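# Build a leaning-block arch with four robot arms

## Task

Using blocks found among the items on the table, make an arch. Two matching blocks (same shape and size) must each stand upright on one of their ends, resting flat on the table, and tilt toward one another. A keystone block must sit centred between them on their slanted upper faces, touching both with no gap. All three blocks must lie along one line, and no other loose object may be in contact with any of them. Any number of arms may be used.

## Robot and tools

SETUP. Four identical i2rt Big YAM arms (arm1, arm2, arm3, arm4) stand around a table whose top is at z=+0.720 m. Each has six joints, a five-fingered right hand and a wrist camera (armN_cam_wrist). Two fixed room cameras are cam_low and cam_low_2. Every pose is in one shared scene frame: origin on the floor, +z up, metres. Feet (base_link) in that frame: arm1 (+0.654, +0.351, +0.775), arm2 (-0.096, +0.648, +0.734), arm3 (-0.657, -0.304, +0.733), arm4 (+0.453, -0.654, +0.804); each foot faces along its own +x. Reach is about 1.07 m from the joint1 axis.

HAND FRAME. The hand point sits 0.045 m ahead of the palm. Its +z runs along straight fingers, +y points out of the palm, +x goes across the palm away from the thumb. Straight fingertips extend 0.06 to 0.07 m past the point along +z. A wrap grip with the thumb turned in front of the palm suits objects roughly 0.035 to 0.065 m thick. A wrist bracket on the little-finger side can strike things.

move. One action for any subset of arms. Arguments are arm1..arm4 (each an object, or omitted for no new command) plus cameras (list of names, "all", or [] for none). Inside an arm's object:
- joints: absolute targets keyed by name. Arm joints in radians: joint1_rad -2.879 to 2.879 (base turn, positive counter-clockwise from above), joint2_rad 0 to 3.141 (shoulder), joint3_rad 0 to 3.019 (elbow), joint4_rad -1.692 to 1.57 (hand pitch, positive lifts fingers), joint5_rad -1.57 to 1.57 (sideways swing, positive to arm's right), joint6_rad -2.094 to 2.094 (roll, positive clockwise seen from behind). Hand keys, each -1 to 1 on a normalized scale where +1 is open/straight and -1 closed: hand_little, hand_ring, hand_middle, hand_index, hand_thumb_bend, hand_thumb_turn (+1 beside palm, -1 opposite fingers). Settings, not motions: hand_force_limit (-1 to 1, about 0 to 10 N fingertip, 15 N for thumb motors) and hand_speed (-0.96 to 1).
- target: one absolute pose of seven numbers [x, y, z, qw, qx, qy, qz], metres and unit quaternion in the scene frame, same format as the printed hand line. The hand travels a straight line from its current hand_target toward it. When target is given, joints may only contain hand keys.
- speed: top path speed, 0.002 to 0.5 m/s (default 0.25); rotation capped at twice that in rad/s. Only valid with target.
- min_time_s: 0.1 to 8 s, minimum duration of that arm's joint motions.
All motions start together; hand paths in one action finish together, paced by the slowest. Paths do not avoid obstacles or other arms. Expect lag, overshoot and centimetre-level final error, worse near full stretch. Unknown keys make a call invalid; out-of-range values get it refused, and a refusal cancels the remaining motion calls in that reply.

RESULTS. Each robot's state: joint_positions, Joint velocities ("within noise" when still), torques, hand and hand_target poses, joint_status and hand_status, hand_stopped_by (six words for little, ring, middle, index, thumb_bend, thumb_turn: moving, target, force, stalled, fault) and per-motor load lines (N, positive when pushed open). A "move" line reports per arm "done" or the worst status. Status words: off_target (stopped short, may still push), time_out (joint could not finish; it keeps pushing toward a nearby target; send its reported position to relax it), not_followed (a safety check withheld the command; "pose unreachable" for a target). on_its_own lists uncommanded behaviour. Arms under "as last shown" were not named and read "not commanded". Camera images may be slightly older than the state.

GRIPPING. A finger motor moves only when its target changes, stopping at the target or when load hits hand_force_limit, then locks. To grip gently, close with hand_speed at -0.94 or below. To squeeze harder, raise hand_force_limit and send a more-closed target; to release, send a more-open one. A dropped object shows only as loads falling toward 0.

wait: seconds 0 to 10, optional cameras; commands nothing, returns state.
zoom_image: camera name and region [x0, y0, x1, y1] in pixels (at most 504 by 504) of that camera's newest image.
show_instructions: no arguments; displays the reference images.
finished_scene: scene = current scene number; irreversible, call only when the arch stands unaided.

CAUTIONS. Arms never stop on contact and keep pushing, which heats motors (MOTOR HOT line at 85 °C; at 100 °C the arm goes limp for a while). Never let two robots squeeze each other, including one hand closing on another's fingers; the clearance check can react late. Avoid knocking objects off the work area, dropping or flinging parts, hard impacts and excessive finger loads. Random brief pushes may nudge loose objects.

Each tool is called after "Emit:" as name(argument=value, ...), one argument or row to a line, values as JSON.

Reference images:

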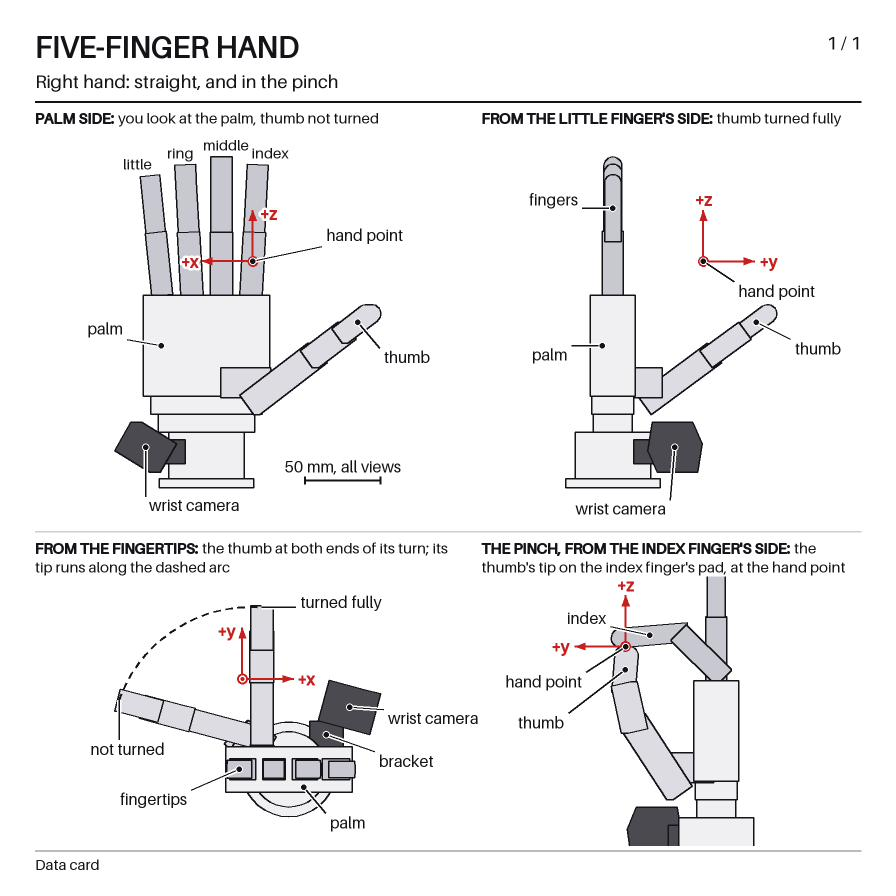

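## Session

Emit:
move(
)

Scene clock: 0.00 s.
Joint torques (N m): no reading
Motor temperatures (°C): arm1=[24 24 25 24 24 24] | arm2=[24 25 30 23 24 25] | arm3=[24 27 32 23 23 25] | arm4=[25 27 31 26 22 25]
Heat: arm1: hottest joint3_rad 25 °C; arm2: hottest joint3_rad 30 °C; arm3: hottest joint3_rad 32 °C; arm4: hottest joint3_rad 31 °C.
Joint velocities: within noise
arm1.joint_positions: joint1_rad=-0.065 joint2_rad=+0.627 joint3_rad=+1.339 joint4_rad=-1.202 joint5_rad=+0.108 joint6_rad=-1.160 hand_little=+1.000 hand_ring=+1.000 hand_middle=+1.000 hand_index=+1.000 hand_thumb_turn=+1.000 hand_thumb_bend=+1.000 hand_force_limit=+0.000 hand_speed=-0.800
arm1.joint_status: not commanded
arm1.hand_stopped_by: target,target,target,target,target,target
arm1.little_load_n: 0.0
arm1.ring_load_n: 0.0
arm1.middle_load_n: 0.0
arm1.index_load_n: 0.0
arm1.thumb_bend_load_n: 0.0
arm1.thumb_turn_load_n: 0.0
arm1.hand: x=+0.3994 y=+0.3314 z=+1.2648 quat_wxyz=(+0.502, -0.071, -0.852, +0.130) (m; scene frame)
arm1.hand_target: x=+0.4002 y=+0.3315 z=+1.2767 quat_wxyz=(+0.512, -0.071, -0.845, +0.134) (m; scene frame)
arm1.hand_status: not commanded
arm2.joint_positions: joint1_rad=-0.889 joint2_rad=+0.624 joint3_rad=+1.480 joint4_rad=-1.267 joint5_rad=+0.190 joint6_rad=-1.532 hand_little=+1.000 hand_ring=+1.000 hand_middle=+1.000 hand_index=+1.000 hand_thumb_turn=+1.000 hand_thumb_bend=+1.000 hand_force_limit=+0.000 hand_speed=-0.800
arm2.joint_status: not commanded
arm2.hand_stopped_by: target,target,target,target,target,target
arm2.little_load_n: 0.0
arm2.ring_load_n: 0.0
arm2.middle_load_n: 0.5
arm2.index_load_n: 0.0
arm2.thumb_bend_load_n: 0.0
arm2.thumb_turn_load_n: 0.5
arm2.hand: x=-0.2753 y=+0.4823 z=+1.2971 quat_wxyz=(+0.497, +0.394, -0.736, +0.238) (m; scene frame)
arm2.hand_target: x=-0.2743 y=+0.4846 z=+1.3099 quat_wxyz=(+0.507, +0.388, -0.730, +0.245) (m; scene frame)
arm2.hand_status: not commanded
arm3.joint_positions: joint1_rad=+0.308 joint2_rad=+0.626 joint3_rad=+1.376 joint4_rad=-1.600 joint5_rad=+0.273 joint6_rad=-0.883 hand_little=+1.000 hand_ring=+1.000 hand_middle=+1.000 hand_index=+1.000 hand_thumb_turn=+1.000 hand_thumb_bend=+1.000 hand_force_limit=+0.000 hand_speed=-0.800
arm3.joint_status: not commanded
arm3.hand_stopped_by: target,target,target,target,target,target
arm3.little_load_n: 0.0
arm3.ring_load_n: 0.0
arm3.middle_load_n: 0.0
arm3.index_load_n: 0.0
arm3.thumb_bend_load_n: 0.0
arm3.thumb_turn_load_n: 0.0
arm3.hand: x=-0.4863 y=-0.2695 z=+1.1697 quat_wxyz=(-0.119, +0.927, -0.058, +0.352) (m; scene frame)
arm3.hand_target: x=-0.4866 y=-0.2697 z=+1.1767 quat_wxyz=(-0.125, +0.923, -0.059, +0.359) (m; scene frame)
arm3.hand_status: not commanded
arm4.joint_positions: joint1_rad=+0.580 joint2_rad=+0.635 joint3_rad=+1.335 joint4_rad=-1.511 joint5_rad=+0.261 joint6_rad=-1.473 hand_little=+1.000 hand_ring=+1.000 hand_middle=+1.000 hand_index=+1.000 hand_thumb_turn=+1.000 hand_thumb_bend=+1.000 hand_force_limit=+0.000 hand_speed=-0.800
arm4.joint_status: not commanded
arm4.hand_stopped_by: target,target,target,target,target,target
arm4.little_load_n: 0.0
arm4.ring_load_n: 0.0
arm4.middle_load_n: 0.0
arm4.index_load_n: 0.5
arm4.thumb_bend_load_n: 0.0
arm4.thumb_turn_load_n: 0.0
arm4.hand: x=+0.3706 y=-0.4454 z=+1.2534 quat_wxyz=(-0.317, +0.395, +0.835, +0.215) (m; scene frame)
arm4.hand_target: x=+0.3704 y=-0.4450 z=+1.2657 quat_wxyz=(-0.331, +0.395, +0.829, +0.219) (m; scene frame)
arm4.hand_status: not commanded
pictures: arm1_cam_wrist, arm2_cam_wrist, arm3_cam_wrist, arm4_cam_wrist, cam_low, cam_low_2

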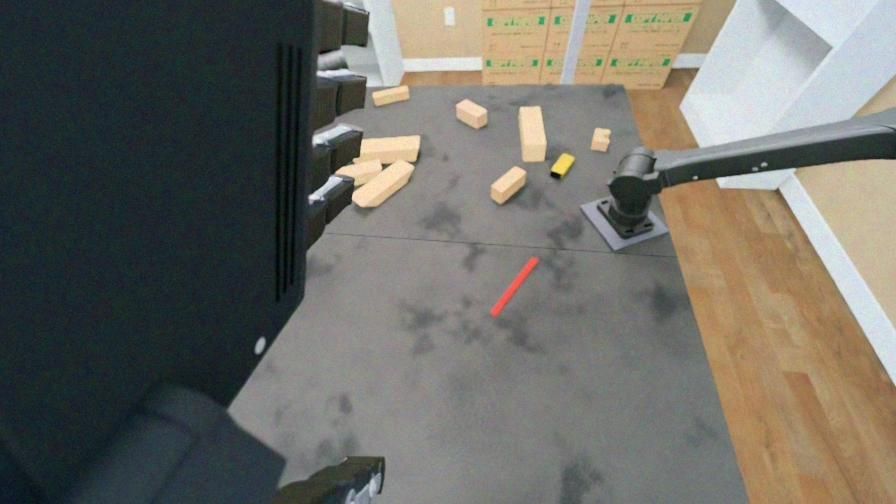

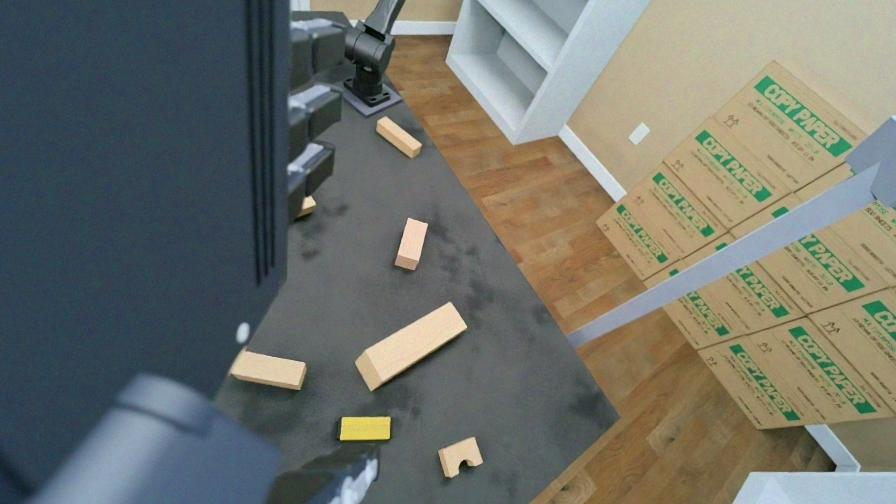

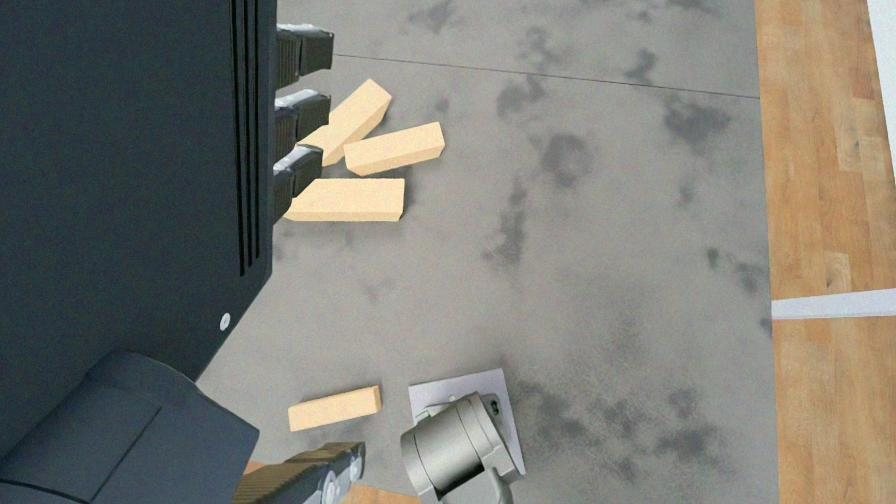

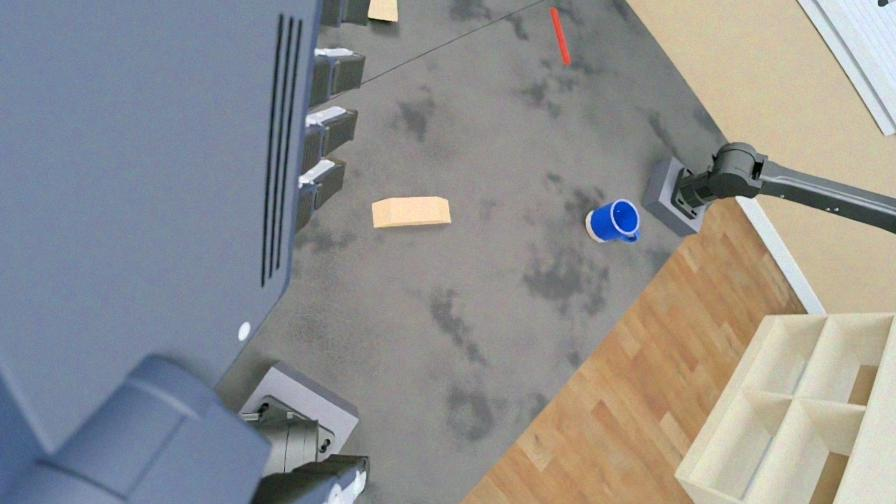

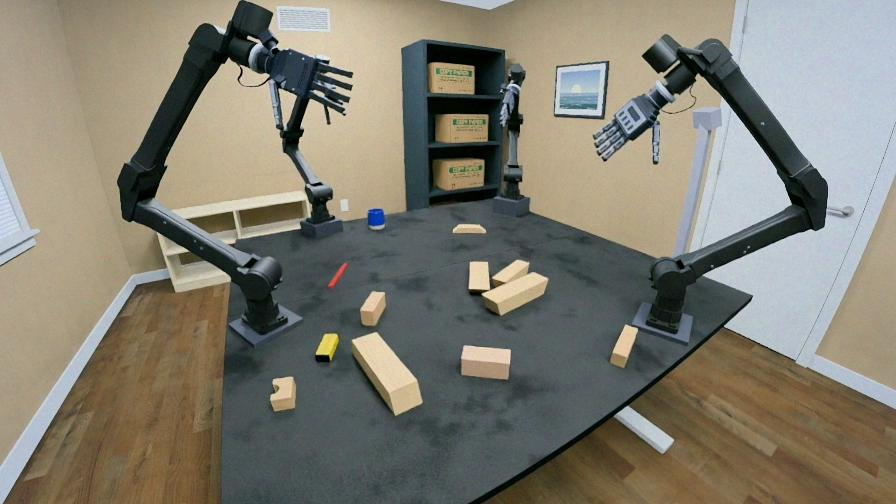

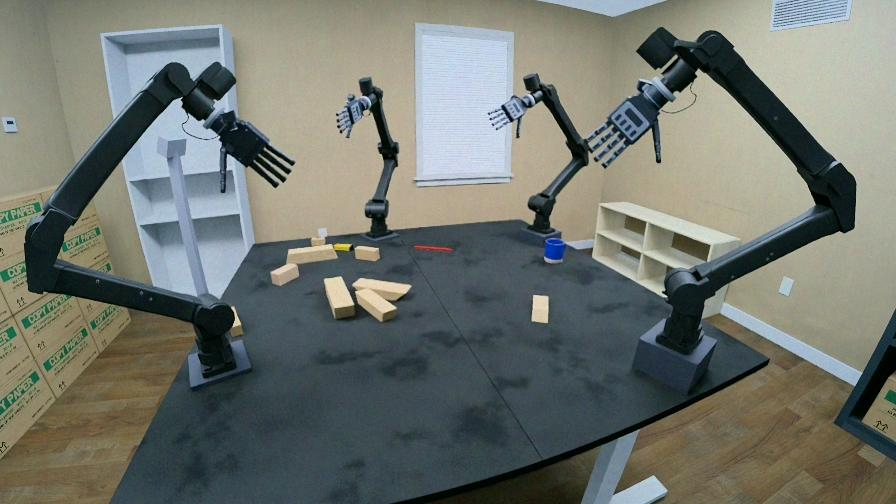

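Emit:
zoom_image(
  camera="cam_low",
  region=[440, 200, 660, 380],
)

Emit:
zoom_image(
  camera="cam_low",
  region=[260, 250, 520, 430],
)

Emit:
zoom_image(
  camera="arm3_cam_wrist",
  region=[270, 60, 470, 240],
)

Emit:
zoom_image(
  camera="arm1_cam_wrist",
  region=[320, 70, 620, 220],
)

Emit:
zoom_image(
  camera="arm2_cam_wrist",
  region=[200, 190, 500, 490],
)

Emit:
zoom_image(
  camera="cam_low_2",
  region=[220, 220, 460, 350],
)

Emit:
zoom_image(
  camera="arm4_cam_wrist",
  region=[340, 160, 500, 260],
)

Scaled by 2.291 from the camera's 896x504 image, which has a finer 1280x720 frame.

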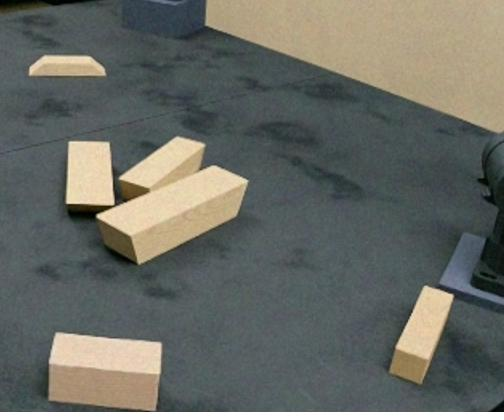

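Scaled by 1.938 from the camera's 896x504 image, which has a finer 1280x720 frame.

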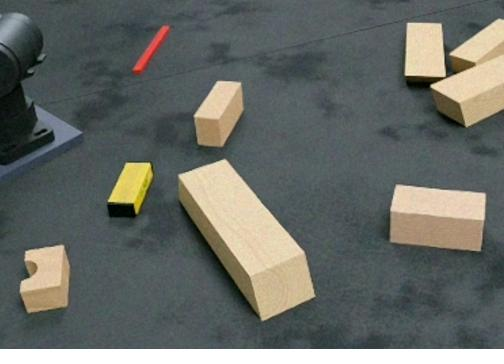

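Scaled by 2.520 from the camera's 896x504 image, which has a finer 1280x720 frame.

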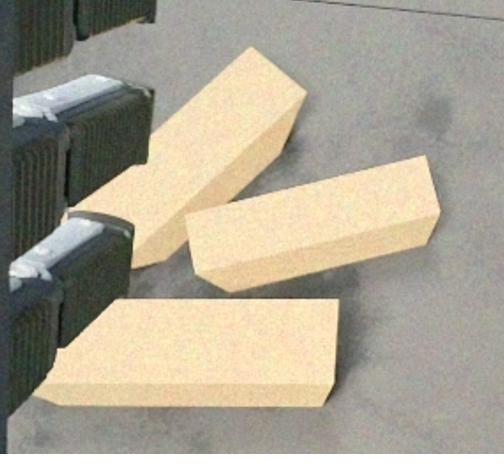

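Scaled by 1.680 from the camera's 896x504 image, which has a finer 1280x720 frame.

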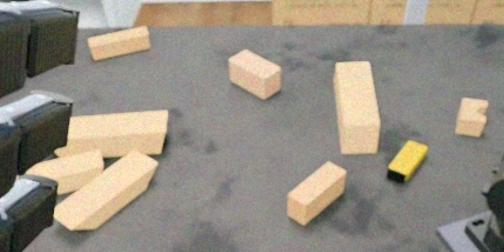

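Scaled by 1.680 from the camera's 896x504 image, which has a finer 1280x720 frame.

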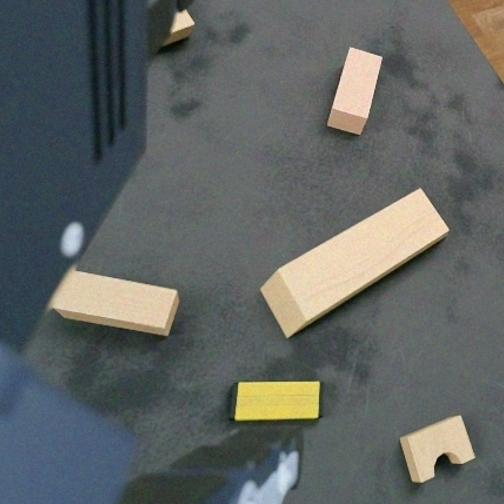

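Scaled by 2.100 from the camera's 896x504 image, which has a finer 1280x720 frame.

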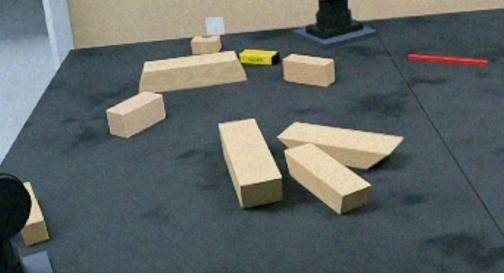

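Scaled by 3.150 from the camera's 896x504 image, which has a finer 1280x720 frame.

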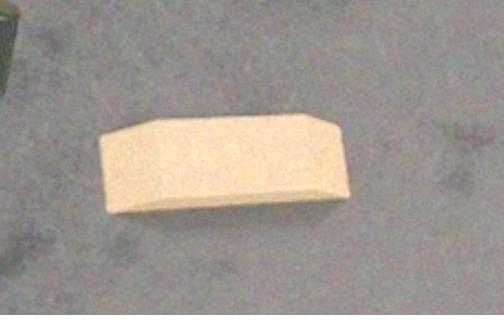

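Emit:
move(
  arm3={"target":[-0.5,0.0,1.2,-0.183,0.683,0.683,0.183],"speed":0.5},
  arm4={"target":[0.1,-0.3,1.2,-0.212,0.554,0.791,0.1485],"speed":0.5},
  cameras=["arm3_cam_wrist","arm4_cam_wrist"],
)

Emit:
zoom_image(
  camera="arm3_cam_wrist",
  region=[300, 0, 750, 253],
)

Emit:
zoom_image(
  camera="arm3_cam_wrist",
  region=[300, 200, 750, 453],
)

Emit:
zoom_image(
  camera="arm4_cam_wrist",
  region=[300, 100, 750, 353],
)

Scene clock: 50.30 s.
Joint torques (N m): arm1=[1.67 2.61 7.23 1.85 0.11 -0.02] | arm2=[-2.73 3.02 8.12 1.55 0.05 -0.08] | arm3=[-1.85 -6.42 9.63 0.91 -0.27 -0.25] | arm4=[3.19 -15.03 12.71 0.46 0.06 0.15]
Motor temperatures (°C): arm1=[24 24 30 25 24 24] | arm2=[24 25 35 24 24 25] | arm3=[24 27 36 24 23 25] | arm4=[25 27 38 26 22 25]
Heat: arm1: hottest joint3_rad 30 °C; arm2: hottest joint3_rad 35 °C; arm3: hottest joint3_rad 36 °C; arm4: hottest joint3_rad 38 °C.
move: arm3 off_target; arm4 off_target
Joint velocities: within noise
arm1, arm2: as last shown
arm2.middle_load_n: 0.0
arm2.thumb_turn_load_n: 0.0
arm3.joint_positions: joint1_rad=+0.820 joint2_rad=+1.082 joint3_rad=+1.659 joint4_rad=-1.683 joint5_rad=-0.176 joint6_rad=-1.891 hand_little=+1.000 hand_ring=+1.000 hand_middle=+1.000 hand_index=+1.000 hand_thumb_turn=+1.000 hand_thumb_bend=+1.000 hand_force_limit=+0.000 hand_speed=-0.800
arm3.joint_status: not commanded
arm3.hand_stopped_by: target,target,target,target,target,target
arm3.little_load_n: 0.0
arm3.ring_load_n: 0.0
arm3.middle_load_n: 0.0
arm3.index_load_n: 0.0
arm3.thumb_bend_load_n: 0.0
arm3.thumb_turn_load_n: 0.0
arm3.hand: x=-0.4976 y=-0.0025 z=+1.1861 quat_wxyz=(-0.173, +0.696, +0.675, +0.173) (m; scene frame)
arm3.hand_target: x=-0.4982 y=-0.0005 z=+1.1982 quat_wxyz=(-0.176, +0.686, +0.683, +0.179) (m; scene frame)
arm3.hand_status: off_target (0.014 m and 2.4 deg from the pose sent, 0.272 m and 94.4 deg at the start)
arm4.joint_positions: joint1_rad=+0.653 joint2_rad=+1.552 joint3_rad=+1.845 joint4_rad=-1.488 joint5_rad=+0.316 joint6_rad=-1.026 hand_little=+1.000 hand_ring=+1.000 hand_middle=+1.000 hand_index=+1.000 hand_thumb_turn=+1.000 hand_thumb_bend=+1.000 hand_force_limit=+0.000 hand_speed=-0.800
arm4.joint_status: not commanded
arm4.hand_stopped_by: target,target,target,target,target,target
arm4.little_load_n: -0.5
arm4.ring_load_n: 0.0
arm4.middle_load_n: 0.0
arm4.index_load_n: 0.0
arm4.thumb_bend_load_n: 0.0
arm4.thumb_turn_load_n: 0.0
arm4.hand: x=+0.1085 y=-0.2956 z=+1.1702 quat_wxyz=(-0.178, +0.554, +0.799, +0.154) (m; scene frame)
arm4.hand_target: x=+0.1021 y=-0.2979 z=+1.1969 quat_wxyz=(-0.207, +0.558, +0.790, +0.150) (m; scene frame)
arm4.hand_status: off_target (0.031 m and 4.1 deg from the pose sent, 0.312 m and 23.7 deg at the start)
pictures: arm3_cam_wrist, arm4_cam_wrist

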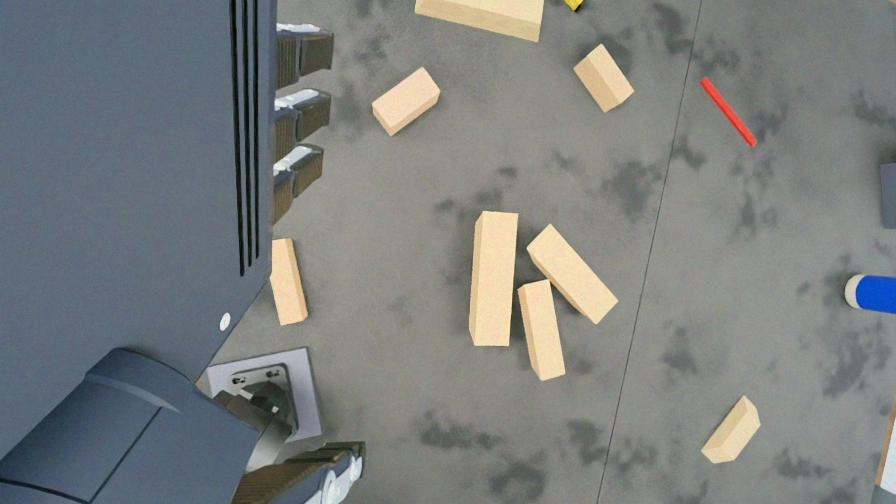

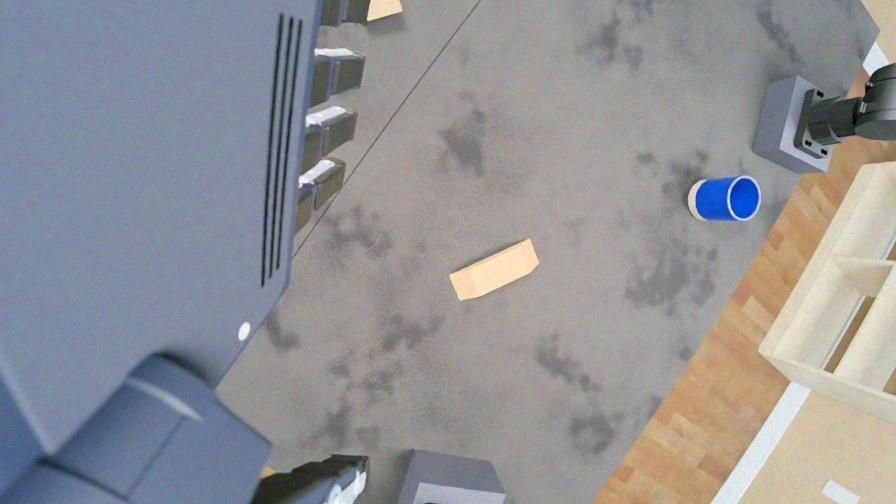

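Scaled by 1.120 from the camera's 896x504 image, which has a finer 1280x720 frame.

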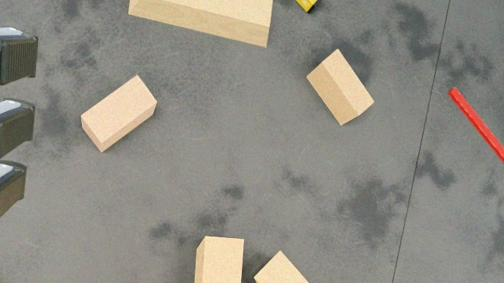

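Scaled by 1.120 from the camera's 896x504 image, which has a finer 1280x720 frame.

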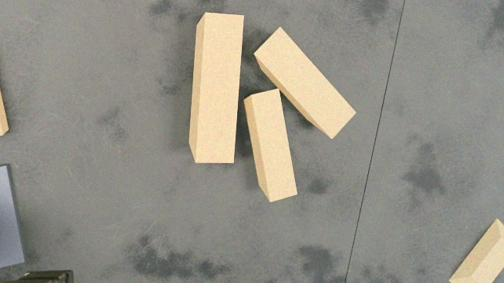

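Scaled by 1.120 from the camera's 896x504 image, which has a finer 1280x720 frame.

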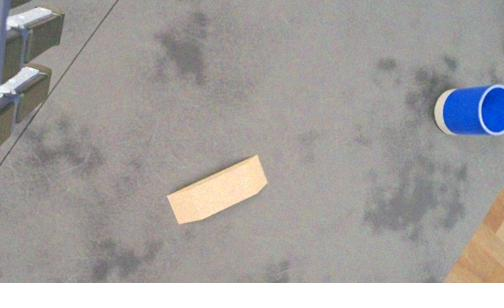

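Emit:
move(
  arm3={"target":[-0.2228,-0.0067,0.90,0.4305,-0.8449,0.2827,-0.1440],"speed":0.4,"joints":{"hand_speed":0.2,"hand_thumb_turn":-1,"hand_little":0.6,"hand_ring":0.6,"hand_middle":0.6,"hand_index":0.6,"hand_thumb_bend":1}},
  arm2={"target":[-0.35,0.3,1.2,0.2241,0.483,-0.8365,0.1294],"speed":0.4,"joints":{"hand_speed":0.2,"hand_thumb_turn":-1,"hand_little":0.6,"hand_ring":0.6,"hand_middle":0.6,"hand_index":0.6,"hand_thumb_bend":1}},
  cameras=["arm2_cam_wrist","arm3_cam_wrist","cam_low"],
)

Scene clock: 247.97 s.
Joint torques (N m): arm1=[1.67 2.61 7.21 1.87 0.11 -0.02] | arm2=[-3.31 -8 11.62 0.03 -0.09 -0.07] | arm3=[-1.79 -13.68 8.03 2.81 -0.06 0.3] | arm4=[3.19 -14.97 12.71 0.46 0.06 0.15]
Motor temperatures (°C): arm1=[24 24 33 25 24 24] | arm2=[24 25 39 24 24 25] | arm3=[24 27 40 24 23 25] | arm4=[25 32 53 26 22 25]
Heat: arm1: hottest joint3_rad 33 °C; arm2: hottest joint3_rad 39 °C; arm3: hottest joint3_rad 40 °C; arm4: hottest joint3_rad 53 °C.
move: arm2 off_target; arm3 done
Joint velocities: within noise
arm1, arm4: as last shown
arm2.joint_positions: joint1_rad=-0.929 joint2_rad=+1.333 joint3_rad=+1.816 joint4_rad=-1.583 joint5_rad=+0.024 joint6_rad=-1.532 hand_little=+0.600 hand_ring=+0.600 hand_middle=+0.600 hand_index=+0.600 hand_thumb_turn=-1.000 hand_thumb_bend=+1.000 hand_force_limit=+0.000 hand_speed=+0.200
arm2.joint_status: all done
arm2.hand_stopped_by: target,target,target,target,target,target
arm2.little_load_n: 0.0
arm2.ring_load_n: 0.0
arm2.middle_load_n: 0.0
arm2.index_load_n: 0.0
arm2.thumb_bend_load_n: 0.0
arm2.thumb_turn_load_n: 0.0
arm2.hand: x=-0.3459 y=+0.2933 z=+1.1724 quat_wxyz=(+0.202, +0.492, -0.839, +0.116) (m; scene frame)
arm2.hand_target: x=-0.3478 y=+0.2980 z=+1.1976 quat_wxyz=(+0.221, +0.485, -0.836, +0.128) (m; scene frame)
arm2.hand_status: off_target (0.029 m and 3.1 deg from the pose sent, 0.220 m and 37.1 deg at the start)
arm3.joint_positions: joint1_rad=+0.081 joint2_rad=+1.355 joint3_rad=+0.991 joint4_rad=-0.336 joint5_rad=-0.399 joint6_rad=-0.313 hand_little=+0.600 hand_ring=+0.600 hand_middle=+0.600 hand_index=+0.600 hand_thumb_turn=-1.000 hand_thumb_bend=+1.000 hand_force_limit=+0.000 hand_speed=+0.200
arm3.joint_status: all done
arm3.hand_stopped_by: target,target,target,target,target,target
arm3.little_load_n: 0.0
arm3.ring_load_n: 0.0
arm3.middle_load_n: 0.0
arm3.index_load_n: 0.5
arm3.thumb_bend_load_n: 0.0
arm3.thumb_turn_load_n: 0.0
arm3.hand: x=-0.2303 y=-0.0093 z=+0.9009 quat_wxyz=(-0.429, +0.849, -0.277, +0.139) (m; scene frame)
arm3.hand_target: x=-0.2236 y=-0.0093 z=+0.8978 quat_wxyz=(-0.431, +0.843, -0.289, +0.140) (m; scene frame)
arm3.hand_status: done (0.008 m and 1.0 deg from the pose sent, 0.397 m and 120.4 deg at the start)
arm4.little_load_n: 0.0
pictures: arm2_cam_wrist, arm3_cam_wrist, cam_low

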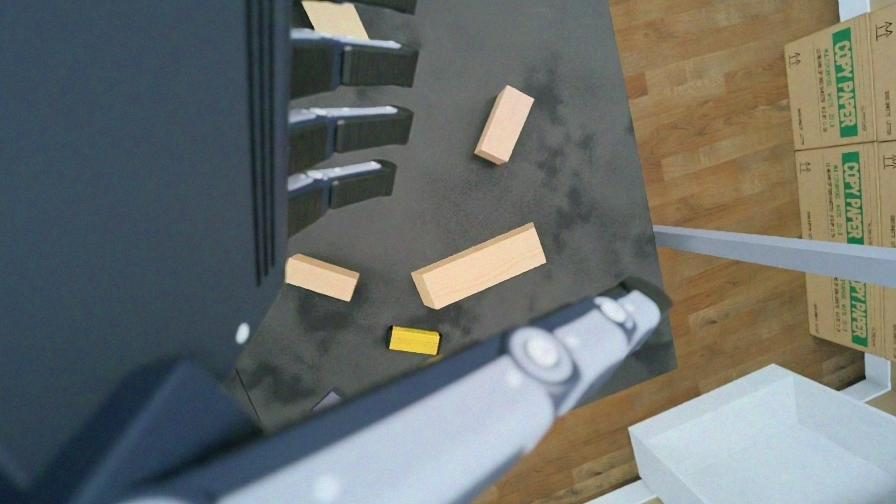

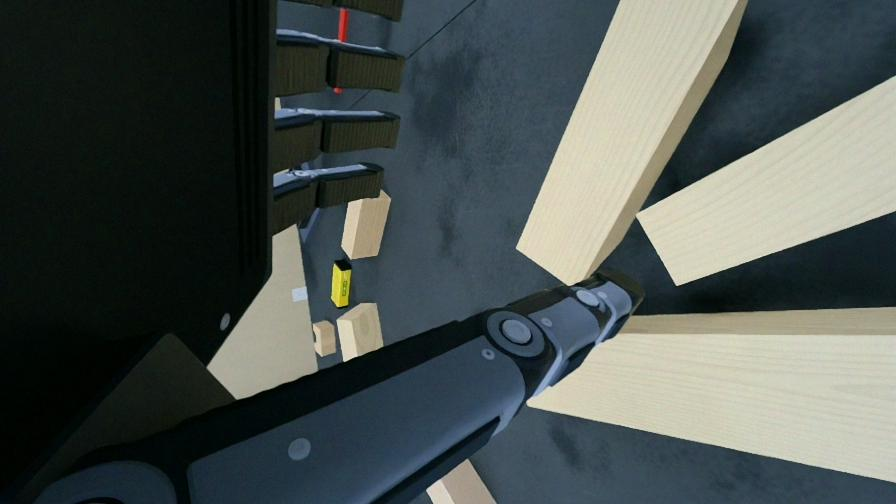

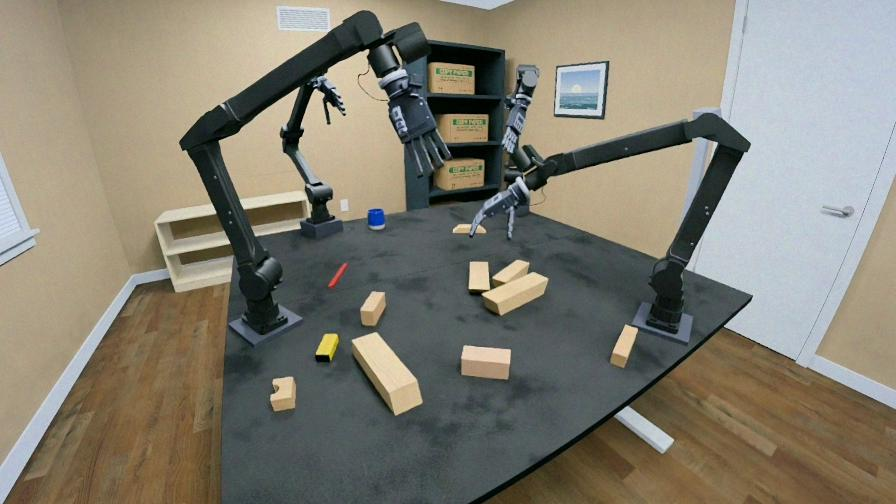

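Emit:
zoom_image(
  camera="arm2_cam_wrist",
  region=[380, 60, 580, 360],
)

Emit:
move(
  arm3={"target":[-0.183,-0.002,0.81,0.4305,-0.8449,0.2827,-0.1440],"speed":0.25},
  cameras=["arm3_cam_wrist"],
)

Scaled by 1.680 from the camera's 896x504 image, which has a finer 1280x720 frame.

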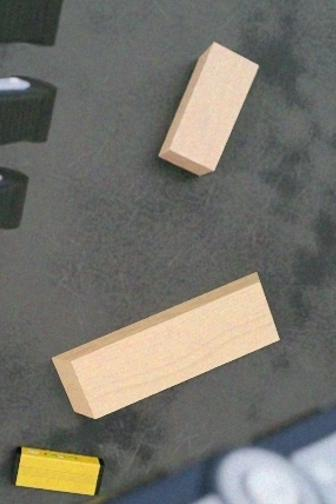

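Scene clock: 309.33 s.
Joint torques (N m): arm1=[1.67 2.61 7.21 1.88 0.11 -0.01] | arm2=[-3.31 -8.06 11.64 -0.02 -0.09 -0.04] | arm3=[-3.02 -17.79 7.79 2.76 -0.33 -0.06] | arm4=[3.19 -15.03 12.74 0.46 0.06 0.15]
Motor temperatures (°C): arm1=[24 24 33 25 24 24] | arm2=[24 26 44 24 24 25] | arm3=[24 29 38 24 23 25] | arm4=[25 33 55 26 22 25]
Heat: arm1: hottest joint3_rad 33 °C; arm2: hottest joint3_rad 44 °C; arm3: hottest joint3_rad 38 °C; arm4: hottest joint3_rad 55 °C.
move: arm3 off_target
Joint velocities: within noise
arm1, arm2, arm4: as last shown
arm1.little_load_n: 0.5
arm3.joint_positions: joint1_rad=+0.063 joint2_rad=+1.583 joint3_rad=+0.959 joint4_rad=-0.100 joint5_rad=-0.405 joint6_rad=-0.313 hand_little=+0.600 hand_ring=+0.600 hand_middle=+0.600 hand_index=+0.600 hand_thumb_turn=-1.000 hand_thumb_bend=+1.000 hand_force_limit=+0.000 hand_speed=+0.200
arm3.joint_status: not commanded
arm3.hand_stopped_by: target,target,target,target,target,target
arm3.little_load_n: 0.0
arm3.ring_load_n: 0.0
arm3.middle_load_n: 0.0
arm3.index_load_n: 0.0
arm3.thumb_bend_load_n: 0.0
arm3.thumb_turn_load_n: 0.0
arm3.hand: x=-0.1937 y=-0.0021 z=+0.8035 quat_wxyz=(-0.422, +0.850, -0.288, +0.132) (m; scene frame)
arm3.hand_target: x=-0.1839 y=-0.0032 z=+0.8101 quat_wxyz=(-0.430, +0.845, -0.283, +0.144) (m; scene frame)
arm3.hand_status: off_target (0.012 m and 1.9 deg from the pose sent, 0.103 m and 1.0 deg at the start)
pictures: arm3_cam_wrist

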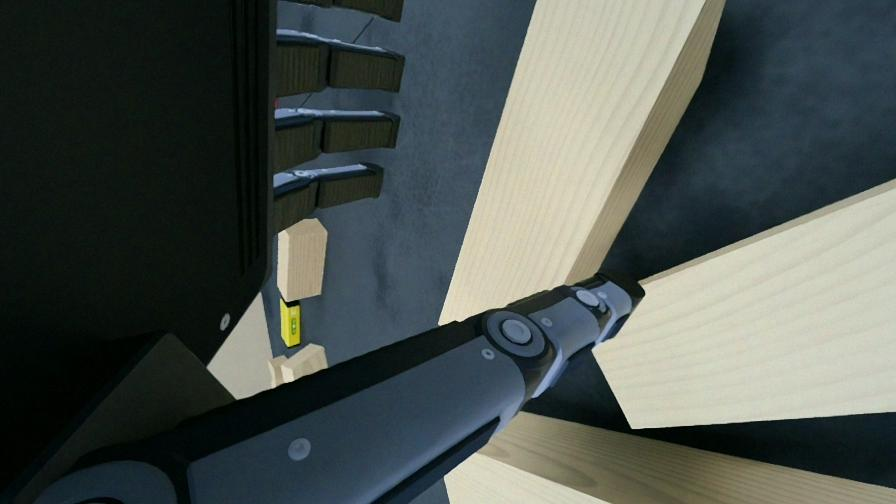

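Emit:
move(
  arm3={"target":[-0.178,-0.004,0.768,0.4305,-0.8449,0.2827,-0.1440],"speed":0.15},
  cameras=["arm3_cam_wrist"],
)

Emit:
move(
  arm3={"joints":{"hand_speed":-0.9,"hand_force_limit":0,"hand_little":-0.2,"hand_ring":-0.2,"hand_middle":-0.2,"hand_index":-0.2,"hand_thumb_bend":-0.2}},
  cameras=["arm3_cam_wrist","cam_low"],
)

Scene clock: 330.00 s.
Joint torques (N m): arm1=[1.61 2.73 7.2 1.88 0.11 -0.02] | arm2=[-3.08 -8.47 11.52 0.09 -0.1 -0.07] | arm3=[-2.67 -15.85 6.94 2.76 -0.32 -0.07] | arm4=[3.14 -14.97 12.75 0.49 0.06 0.16]
Motor temperatures (°C): arm1=[24 24 34 25 24 24] | arm2=[24 26 45 24 24 25] | arm3=[24 30 39 24 23 25] | arm4=[25 33 55 26 22 25]
Heat: arm1: hottest joint3_rad 34 °C; arm2: hottest joint3_rad 45 °C; arm3: hottest joint3_rad 39 °C; arm4: hottest joint3_rad 55 °C.
move: arm3 off_target
Joint velocities: within noise
arm1, arm2, arm4: as last shown
arm1.little_load_n: 0.0
arm3.joint_positions: joint1_rad=+0.063 joint2_rad=+1.649 joint3_rad=+0.935 joint4_rad=+0.012 joint5_rad=-0.412 joint6_rad=-0.313 hand_little=+0.600 hand_ring=+0.600 hand_middle=+0.600 hand_index=+0.600 hand_thumb_turn=-1.000 hand_thumb_bend=+1.000 hand_force_limit=+0.000 hand_speed=+0.200
arm3.joint_status: not commanded
arm3.hand_stopped_by: target,target,target,target,target,target
arm3.little_load_n: 0.0
arm3.ring_load_n: 0.0
arm3.middle_load_n: 0.0
arm3.index_load_n: 0.0
arm3.thumb_bend_load_n: 0.0
arm3.thumb_turn_load_n: 0.0
arm3.hand: x=-0.1875 y=+0.0021 z=+0.7743 quat_wxyz=(-0.430, +0.846, -0.282, +0.137) (m; scene frame)
arm3.hand_target: x=-0.1803 y=-0.0018 z=+0.7679 quat_wxyz=(-0.431, +0.846, -0.281, +0.142) (m; scene frame)
arm3.hand_status: off_target (0.013 m and 0.9 deg from the pose sent, 0.039 m and 1.9 deg at the start)
pictures: arm3_cam_wrist

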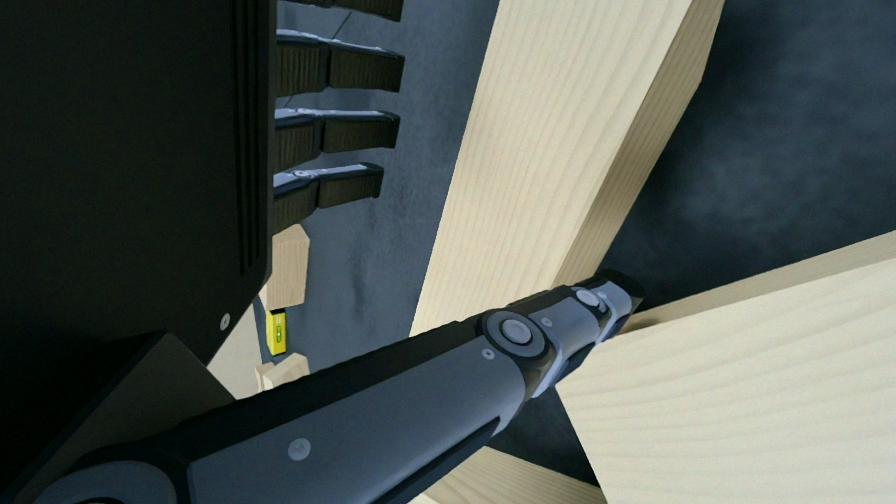

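Scene clock: 338.80 s.
Joint torques (N m): arm1=[1.67 2.61 7.21 1.88 0.11 -0.02] | arm2=[-3.31 -8.76 11.45 0.02 -0.11 -0.08] | arm3=[-2.2 -15.85 7.13 2.73 -0.32 -0.11] | arm4=[3.08 -15.03 12.74 0.47 0.07 0.15]
Motor temperatures (°C): arm1=[24 24 34 25 24 24] | arm2=[24 26 45 24 24 25] | arm3=[24 30 38 24 23 25] | arm4=[25 33 55 26 22 25]
Heat: arm1: hottest joint3_rad 34 °C; arm2: hottest joint3_rad 45 °C; arm3: hottest joint3_rad 38 °C; arm4: hottest joint3_rad 55 °C.
move: arm3 done
Joint velocities: within noise
arm1, arm2, arm4: as last shown
arm3.joint_positions: joint1_rad=+0.063 joint2_rad=+1.649 joint3_rad=+0.935 joint4_rad=+0.012 joint5_rad=-0.412 joint6_rad=-0.313 hand_little=-0.200 hand_ring=-0.200 hand_middle=-0.200 hand_index=-0.200 hand_thumb_turn=-1.000 hand_thumb_bend=-0.200 hand_force_limit=+0.000 hand_speed=-0.900
arm3.joint_status: all done
arm3.hand_stopped_by: target,target,target,target,target,target
arm3.little_load_n: 0.0
arm3.ring_load_n: 0.0
arm3.middle_load_n: 0.0
arm3.index_load_n: 0.0
arm3.thumb_bend_load_n: 0.0
arm3.thumb_turn_load_n: 0.0
arm3.hand: x=-0.1875 y=+0.0021 z=+0.7743 quat_wxyz=(-0.430, +0.846, -0.282, +0.137) (m; scene frame)
arm3.hand_target: x=-0.1803 y=-0.0018 z=+0.7679 quat_wxyz=(-0.431, +0.846, -0.281, +0.142) (m; scene frame)
arm3.hand_status: not commanded
pictures: arm3_cam_wrist, cam_low

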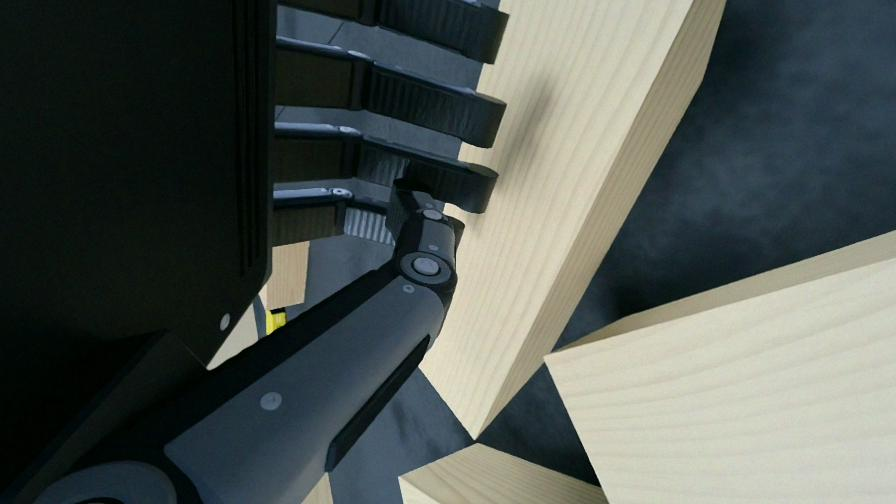

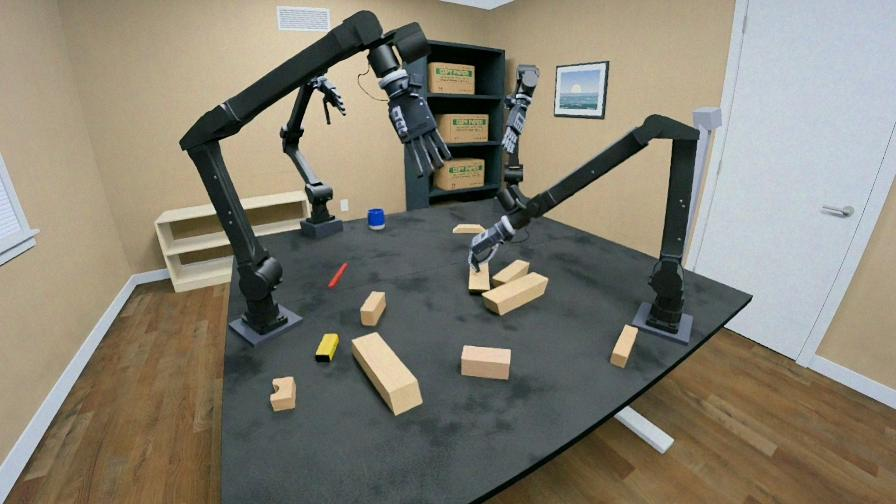

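Emit:
move(
  arm3={"joints":{"hand_speed":0.2,"hand_little":0.6,"hand_ring":0.6,"hand_middle":0.6,"hand_index":0.6,"hand_thumb_bend":1}},
)

Emit:
move(
  arm3={"target":[-0.178,-0.006,0.742,0.4305,-0.8449,0.2827,-0.1440],"speed":0.15},
)

Emit:
move(
  arm3={"joints":{"hand_speed":-0.9,"hand_force_limit":0,"hand_little":-0.2,"hand_ring":-0.2,"hand_middle":-0.2,"hand_index":-0.2,"hand_thumb_bend":-0.2}},
  cameras=["arm3_cam_wrist"],
)

Scene clock: 352.40 s.
Joint torques (N m): arm1=[1.49 2.67 7.21 1.85 0.11 -0.03] | arm2=[-3.37 -8.76 11.59 0.01 -0.11 -0.08] | arm3=[-2.14 -17.49 6.9 2.84 -0.33 -0.11] | arm4=[3.08 -15.03 12.72 0.46 0.06 0.15]
Motor temperatures (°C): arm1=[24 24 34 25 24 24] | arm2=[24 26 46 24 24 25] | arm3=[24 30 37 24 24 25] | arm4=[25 33 55 26 22 25]
Heat: arm1: hottest joint3_rad 34 °C; arm2: hottest joint3_rad 46 °C; arm3: hottest joint3_rad 37 °C; arm4: hottest joint3_rad 55 °C.
move: arm3 done
Joint velocities: within noise
arm1, arm2, arm4: as last shown
arm1.little_load_n: 0.5
arm2.thumb_bend_load_n: 0.5
arm3.joint_positions: joint1_rad=+0.063 joint2_rad=+1.649 joint3_rad=+0.935 joint4_rad=+0.014 joint5_rad=-0.412 joint6_rad=-0.313 hand_little=+0.600 hand_ring=+0.600 hand_middle=+0.600 hand_index=+0.600 hand_thumb_turn=-1.000 hand_thumb_bend=+1.000 hand_force_limit=+0.000 hand_speed=+0.200
arm3.joint_status: all done
arm3.hand_stopped_by: target,target,target,target,target,target
arm3.little_load_n: 0.0
arm3.ring_load_n: 0.0
arm3.middle_load_n: 0.0
arm3.index_load_n: 0.0
arm3.thumb_bend_load_n: 0.0
arm3.thumb_turn_load_n: 0.0
arm3.hand: x=-0.1872 y=+0.0023 z=+0.7745 quat_wxyz=(-0.431, +0.846, -0.282, +0.137) (m; scene frame)
arm3.hand_target: x=-0.1801 y=-0.0018 z=+0.7680 quat_wxyz=(-0.431, +0.846, -0.281, +0.142) (m; scene frame)
arm3.hand_status: not commanded
arm4.index_load_n: 0.5
pictures: none

Scene clock: 353.50 s.
Joint torques (N m): arm1=[1.67 2.49 7.21 1.88 0.11 -0.02] | arm2=[-3.49 -8.47 11.64 0.02 -0.11 -0.07] | arm3=[-2.14 -17.38 6.43 2.88 -0.32 -0.11] | arm4=[3.14 -14.97 12.71 0.44 0.06 0.15]
Motor temperatures (°C): arm1=[24 24 34 25 24 24] | arm2=[24 26 46 24 24 25] | arm3=[24 30 37 24 24 25] | arm4=[25 33 55 26 22 25]
Heat: arm1: hottest joint3_rad 34 °C; arm2: hottest joint3_rad 46 °C; arm3: hottest joint3_rad 37 °C; arm4: hottest joint3_rad 55 °C.
move: arm3 off_target
Joint velocities: within noise
arm1, arm2, arm4: as last shown
arm1.little_load_n: 0.0
arm2.thumb_bend_load_n: 0.0
arm3.joint_positions: joint1_rad=+0.049 joint2_rad=+1.695 joint3_rad=+0.915 joint4_rad=+0.084 joint5_rad=-0.414 joint6_rad=-0.313 hand_little=+0.600 hand_ring=+0.600 hand_middle=+0.600 hand_index=+0.600 hand_thumb_turn=-1.000 hand_thumb_bend=+1.000 hand_force_limit=+0.000 hand_speed=+0.200
arm3.joint_status: not commanded
arm3.hand_stopped_by: target,target,target,target,target,target
arm3.little_load_n: 0.0
arm3.ring_load_n: 0.5
arm3.middle_load_n: 0.0
arm3.index_load_n: 0.0
arm3.thumb_bend_load_n: 0.0
arm3.thumb_turn_load_n: 0.0
arm3.hand: x=-0.1824 y=-0.0037 z=+0.7519 quat_wxyz=(-0.431, +0.844, -0.287, +0.141) (m; scene frame)
arm3.hand_target: x=-0.1769 y=-0.0084 z=+0.7424 quat_wxyz=(-0.430, +0.844, -0.285, +0.145) (m; scene frame)
arm3.hand_status: off_target (0.011 m and 0.6 deg from the pose sent, 0.035 m and 0.8 deg at the start)
arm4.index_load_n: 0.0
pictures: none

Scene clock: 358.53 s.
Joint torques (N m): arm1=[1.67 2.61 7.24 1.89 0.1 -0.02] | arm2=[-3.55 -8.82 11.74 0.02 -0.13 -0.06] | arm3=[-3.19 -15.91 6.53 2.74 -0.23 -0.11] | arm4=[3.14 -14.97 12.74 0.46 0.06 0.15]
Motor temperatures (°C): arm1=[24 24 34 25 24 24] | arm2=[24 26 46 24 24 25] | arm3=[24 30 37 24 24 25] | arm4=[25 33 55 26 22 25]
Heat: arm1: hottest joint3_rad 34 °C; arm2: hottest joint3_rad 46 °C; arm3: hottest joint3_rad 37 °C; arm4: hottest joint3_rad 55 °C.
move: arm3 off_target
Joint velocities: within noise
arm1.joint_positions: joint1_rad=-0.065 joint2_rad=+0.627 joint3_rad=+1.339 joint4_rad=-1.202 joint5_rad=+0.108 joint6_rad=-1.160 hand_little=+1.000 hand_ring=+1.000 hand_middle=+1.000 hand_index=+1.000 hand_thumb_turn=+1.000 hand_thumb_bend=+1.000 hand_force_limit=+0.000 hand_speed=-0.800
arm1.joint_status: not commanded
arm1.hand_stopped_by: target,target,target,target,target,target
arm1.little_load_n: 0.0
arm1.ring_load_n: 0.0
arm1.middle_load_n: 0.0
arm1.index_load_n: 0.0
arm1.thumb_bend_load_n: 0.0
arm1.thumb_turn_load_n: 0.0
arm1.hand: x=+0.3994 y=+0.3314 z=+1.2648 quat_wxyz=(+0.502, -0.071, -0.852, +0.130) (m; scene frame)
arm1.hand_target: x=+0.4002 y=+0.3315 z=+1.2767 quat_wxyz=(+0.512, -0.071, -0.845, +0.134) (m; scene frame)
arm1.hand_status: not commanded
arm2, arm4: as last shown
arm3.joint_positions: joint1_rad=+0.050 joint2_rad=+1.695 joint3_rad=+0.915 joint4_rad=+0.087 joint5_rad=-0.414 joint6_rad=-0.316 hand_little=+0.136 hand_ring=+0.165 hand_middle=+0.183 hand_index=+0.174 hand_thumb_turn=-1.000 hand_thumb_bend=+0.786 hand_force_limit=+0.000 hand_speed=-0.900
arm3.joint_status: hand_little off_target (ended at +0.136, target -0.200); hand_ring off_target (ended at +0.165, target -0.200); hand_middle off_target (ended at +0.183, target -0.200); hand_index off_target (ended at +0.174, target -0.200); hand_thumb_bend off_target (ended at +0.786, target -0.200); the others done
arm3.hand_stopped_by: force,force,force,force,force,target
arm3.little_load_n: 4.5
arm3.ring_load_n: 2.0
arm3.middle_load_n: 0.5
arm3.index_load_n: 6.0
arm3.thumb_bend_load_n: 11.0
arm3.thumb_turn_load_n: 5.0
arm3.hand: x=-0.1822 y=-0.0029 z=+0.7523 quat_wxyz=(-0.432, +0.844, -0.284, +0.142) (m; scene frame)
arm3.hand_target: x=-0.1771 y=-0.0079 z=+0.7424 quat_wxyz=(-0.430, +0.845, -0.283, +0.146) (m; scene frame)
arm3.hand_status: not commanded
arm4.little_load_n: 0.5
pictures: arm3_cam_wrist

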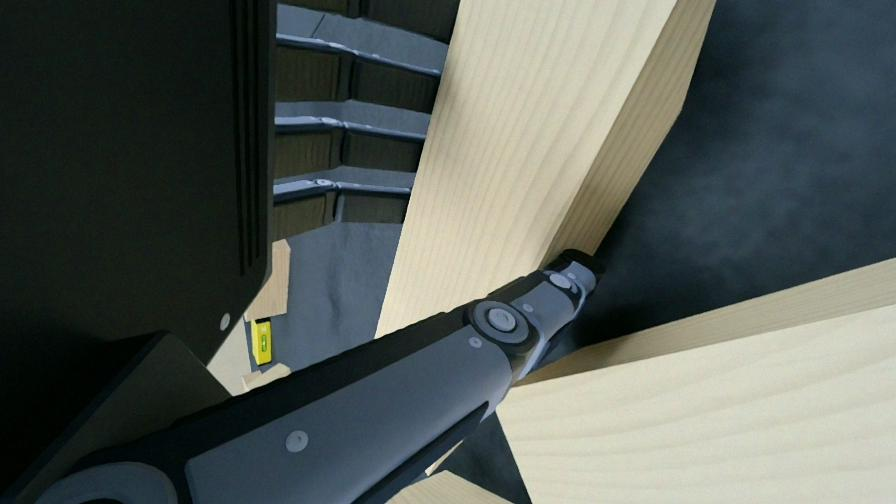

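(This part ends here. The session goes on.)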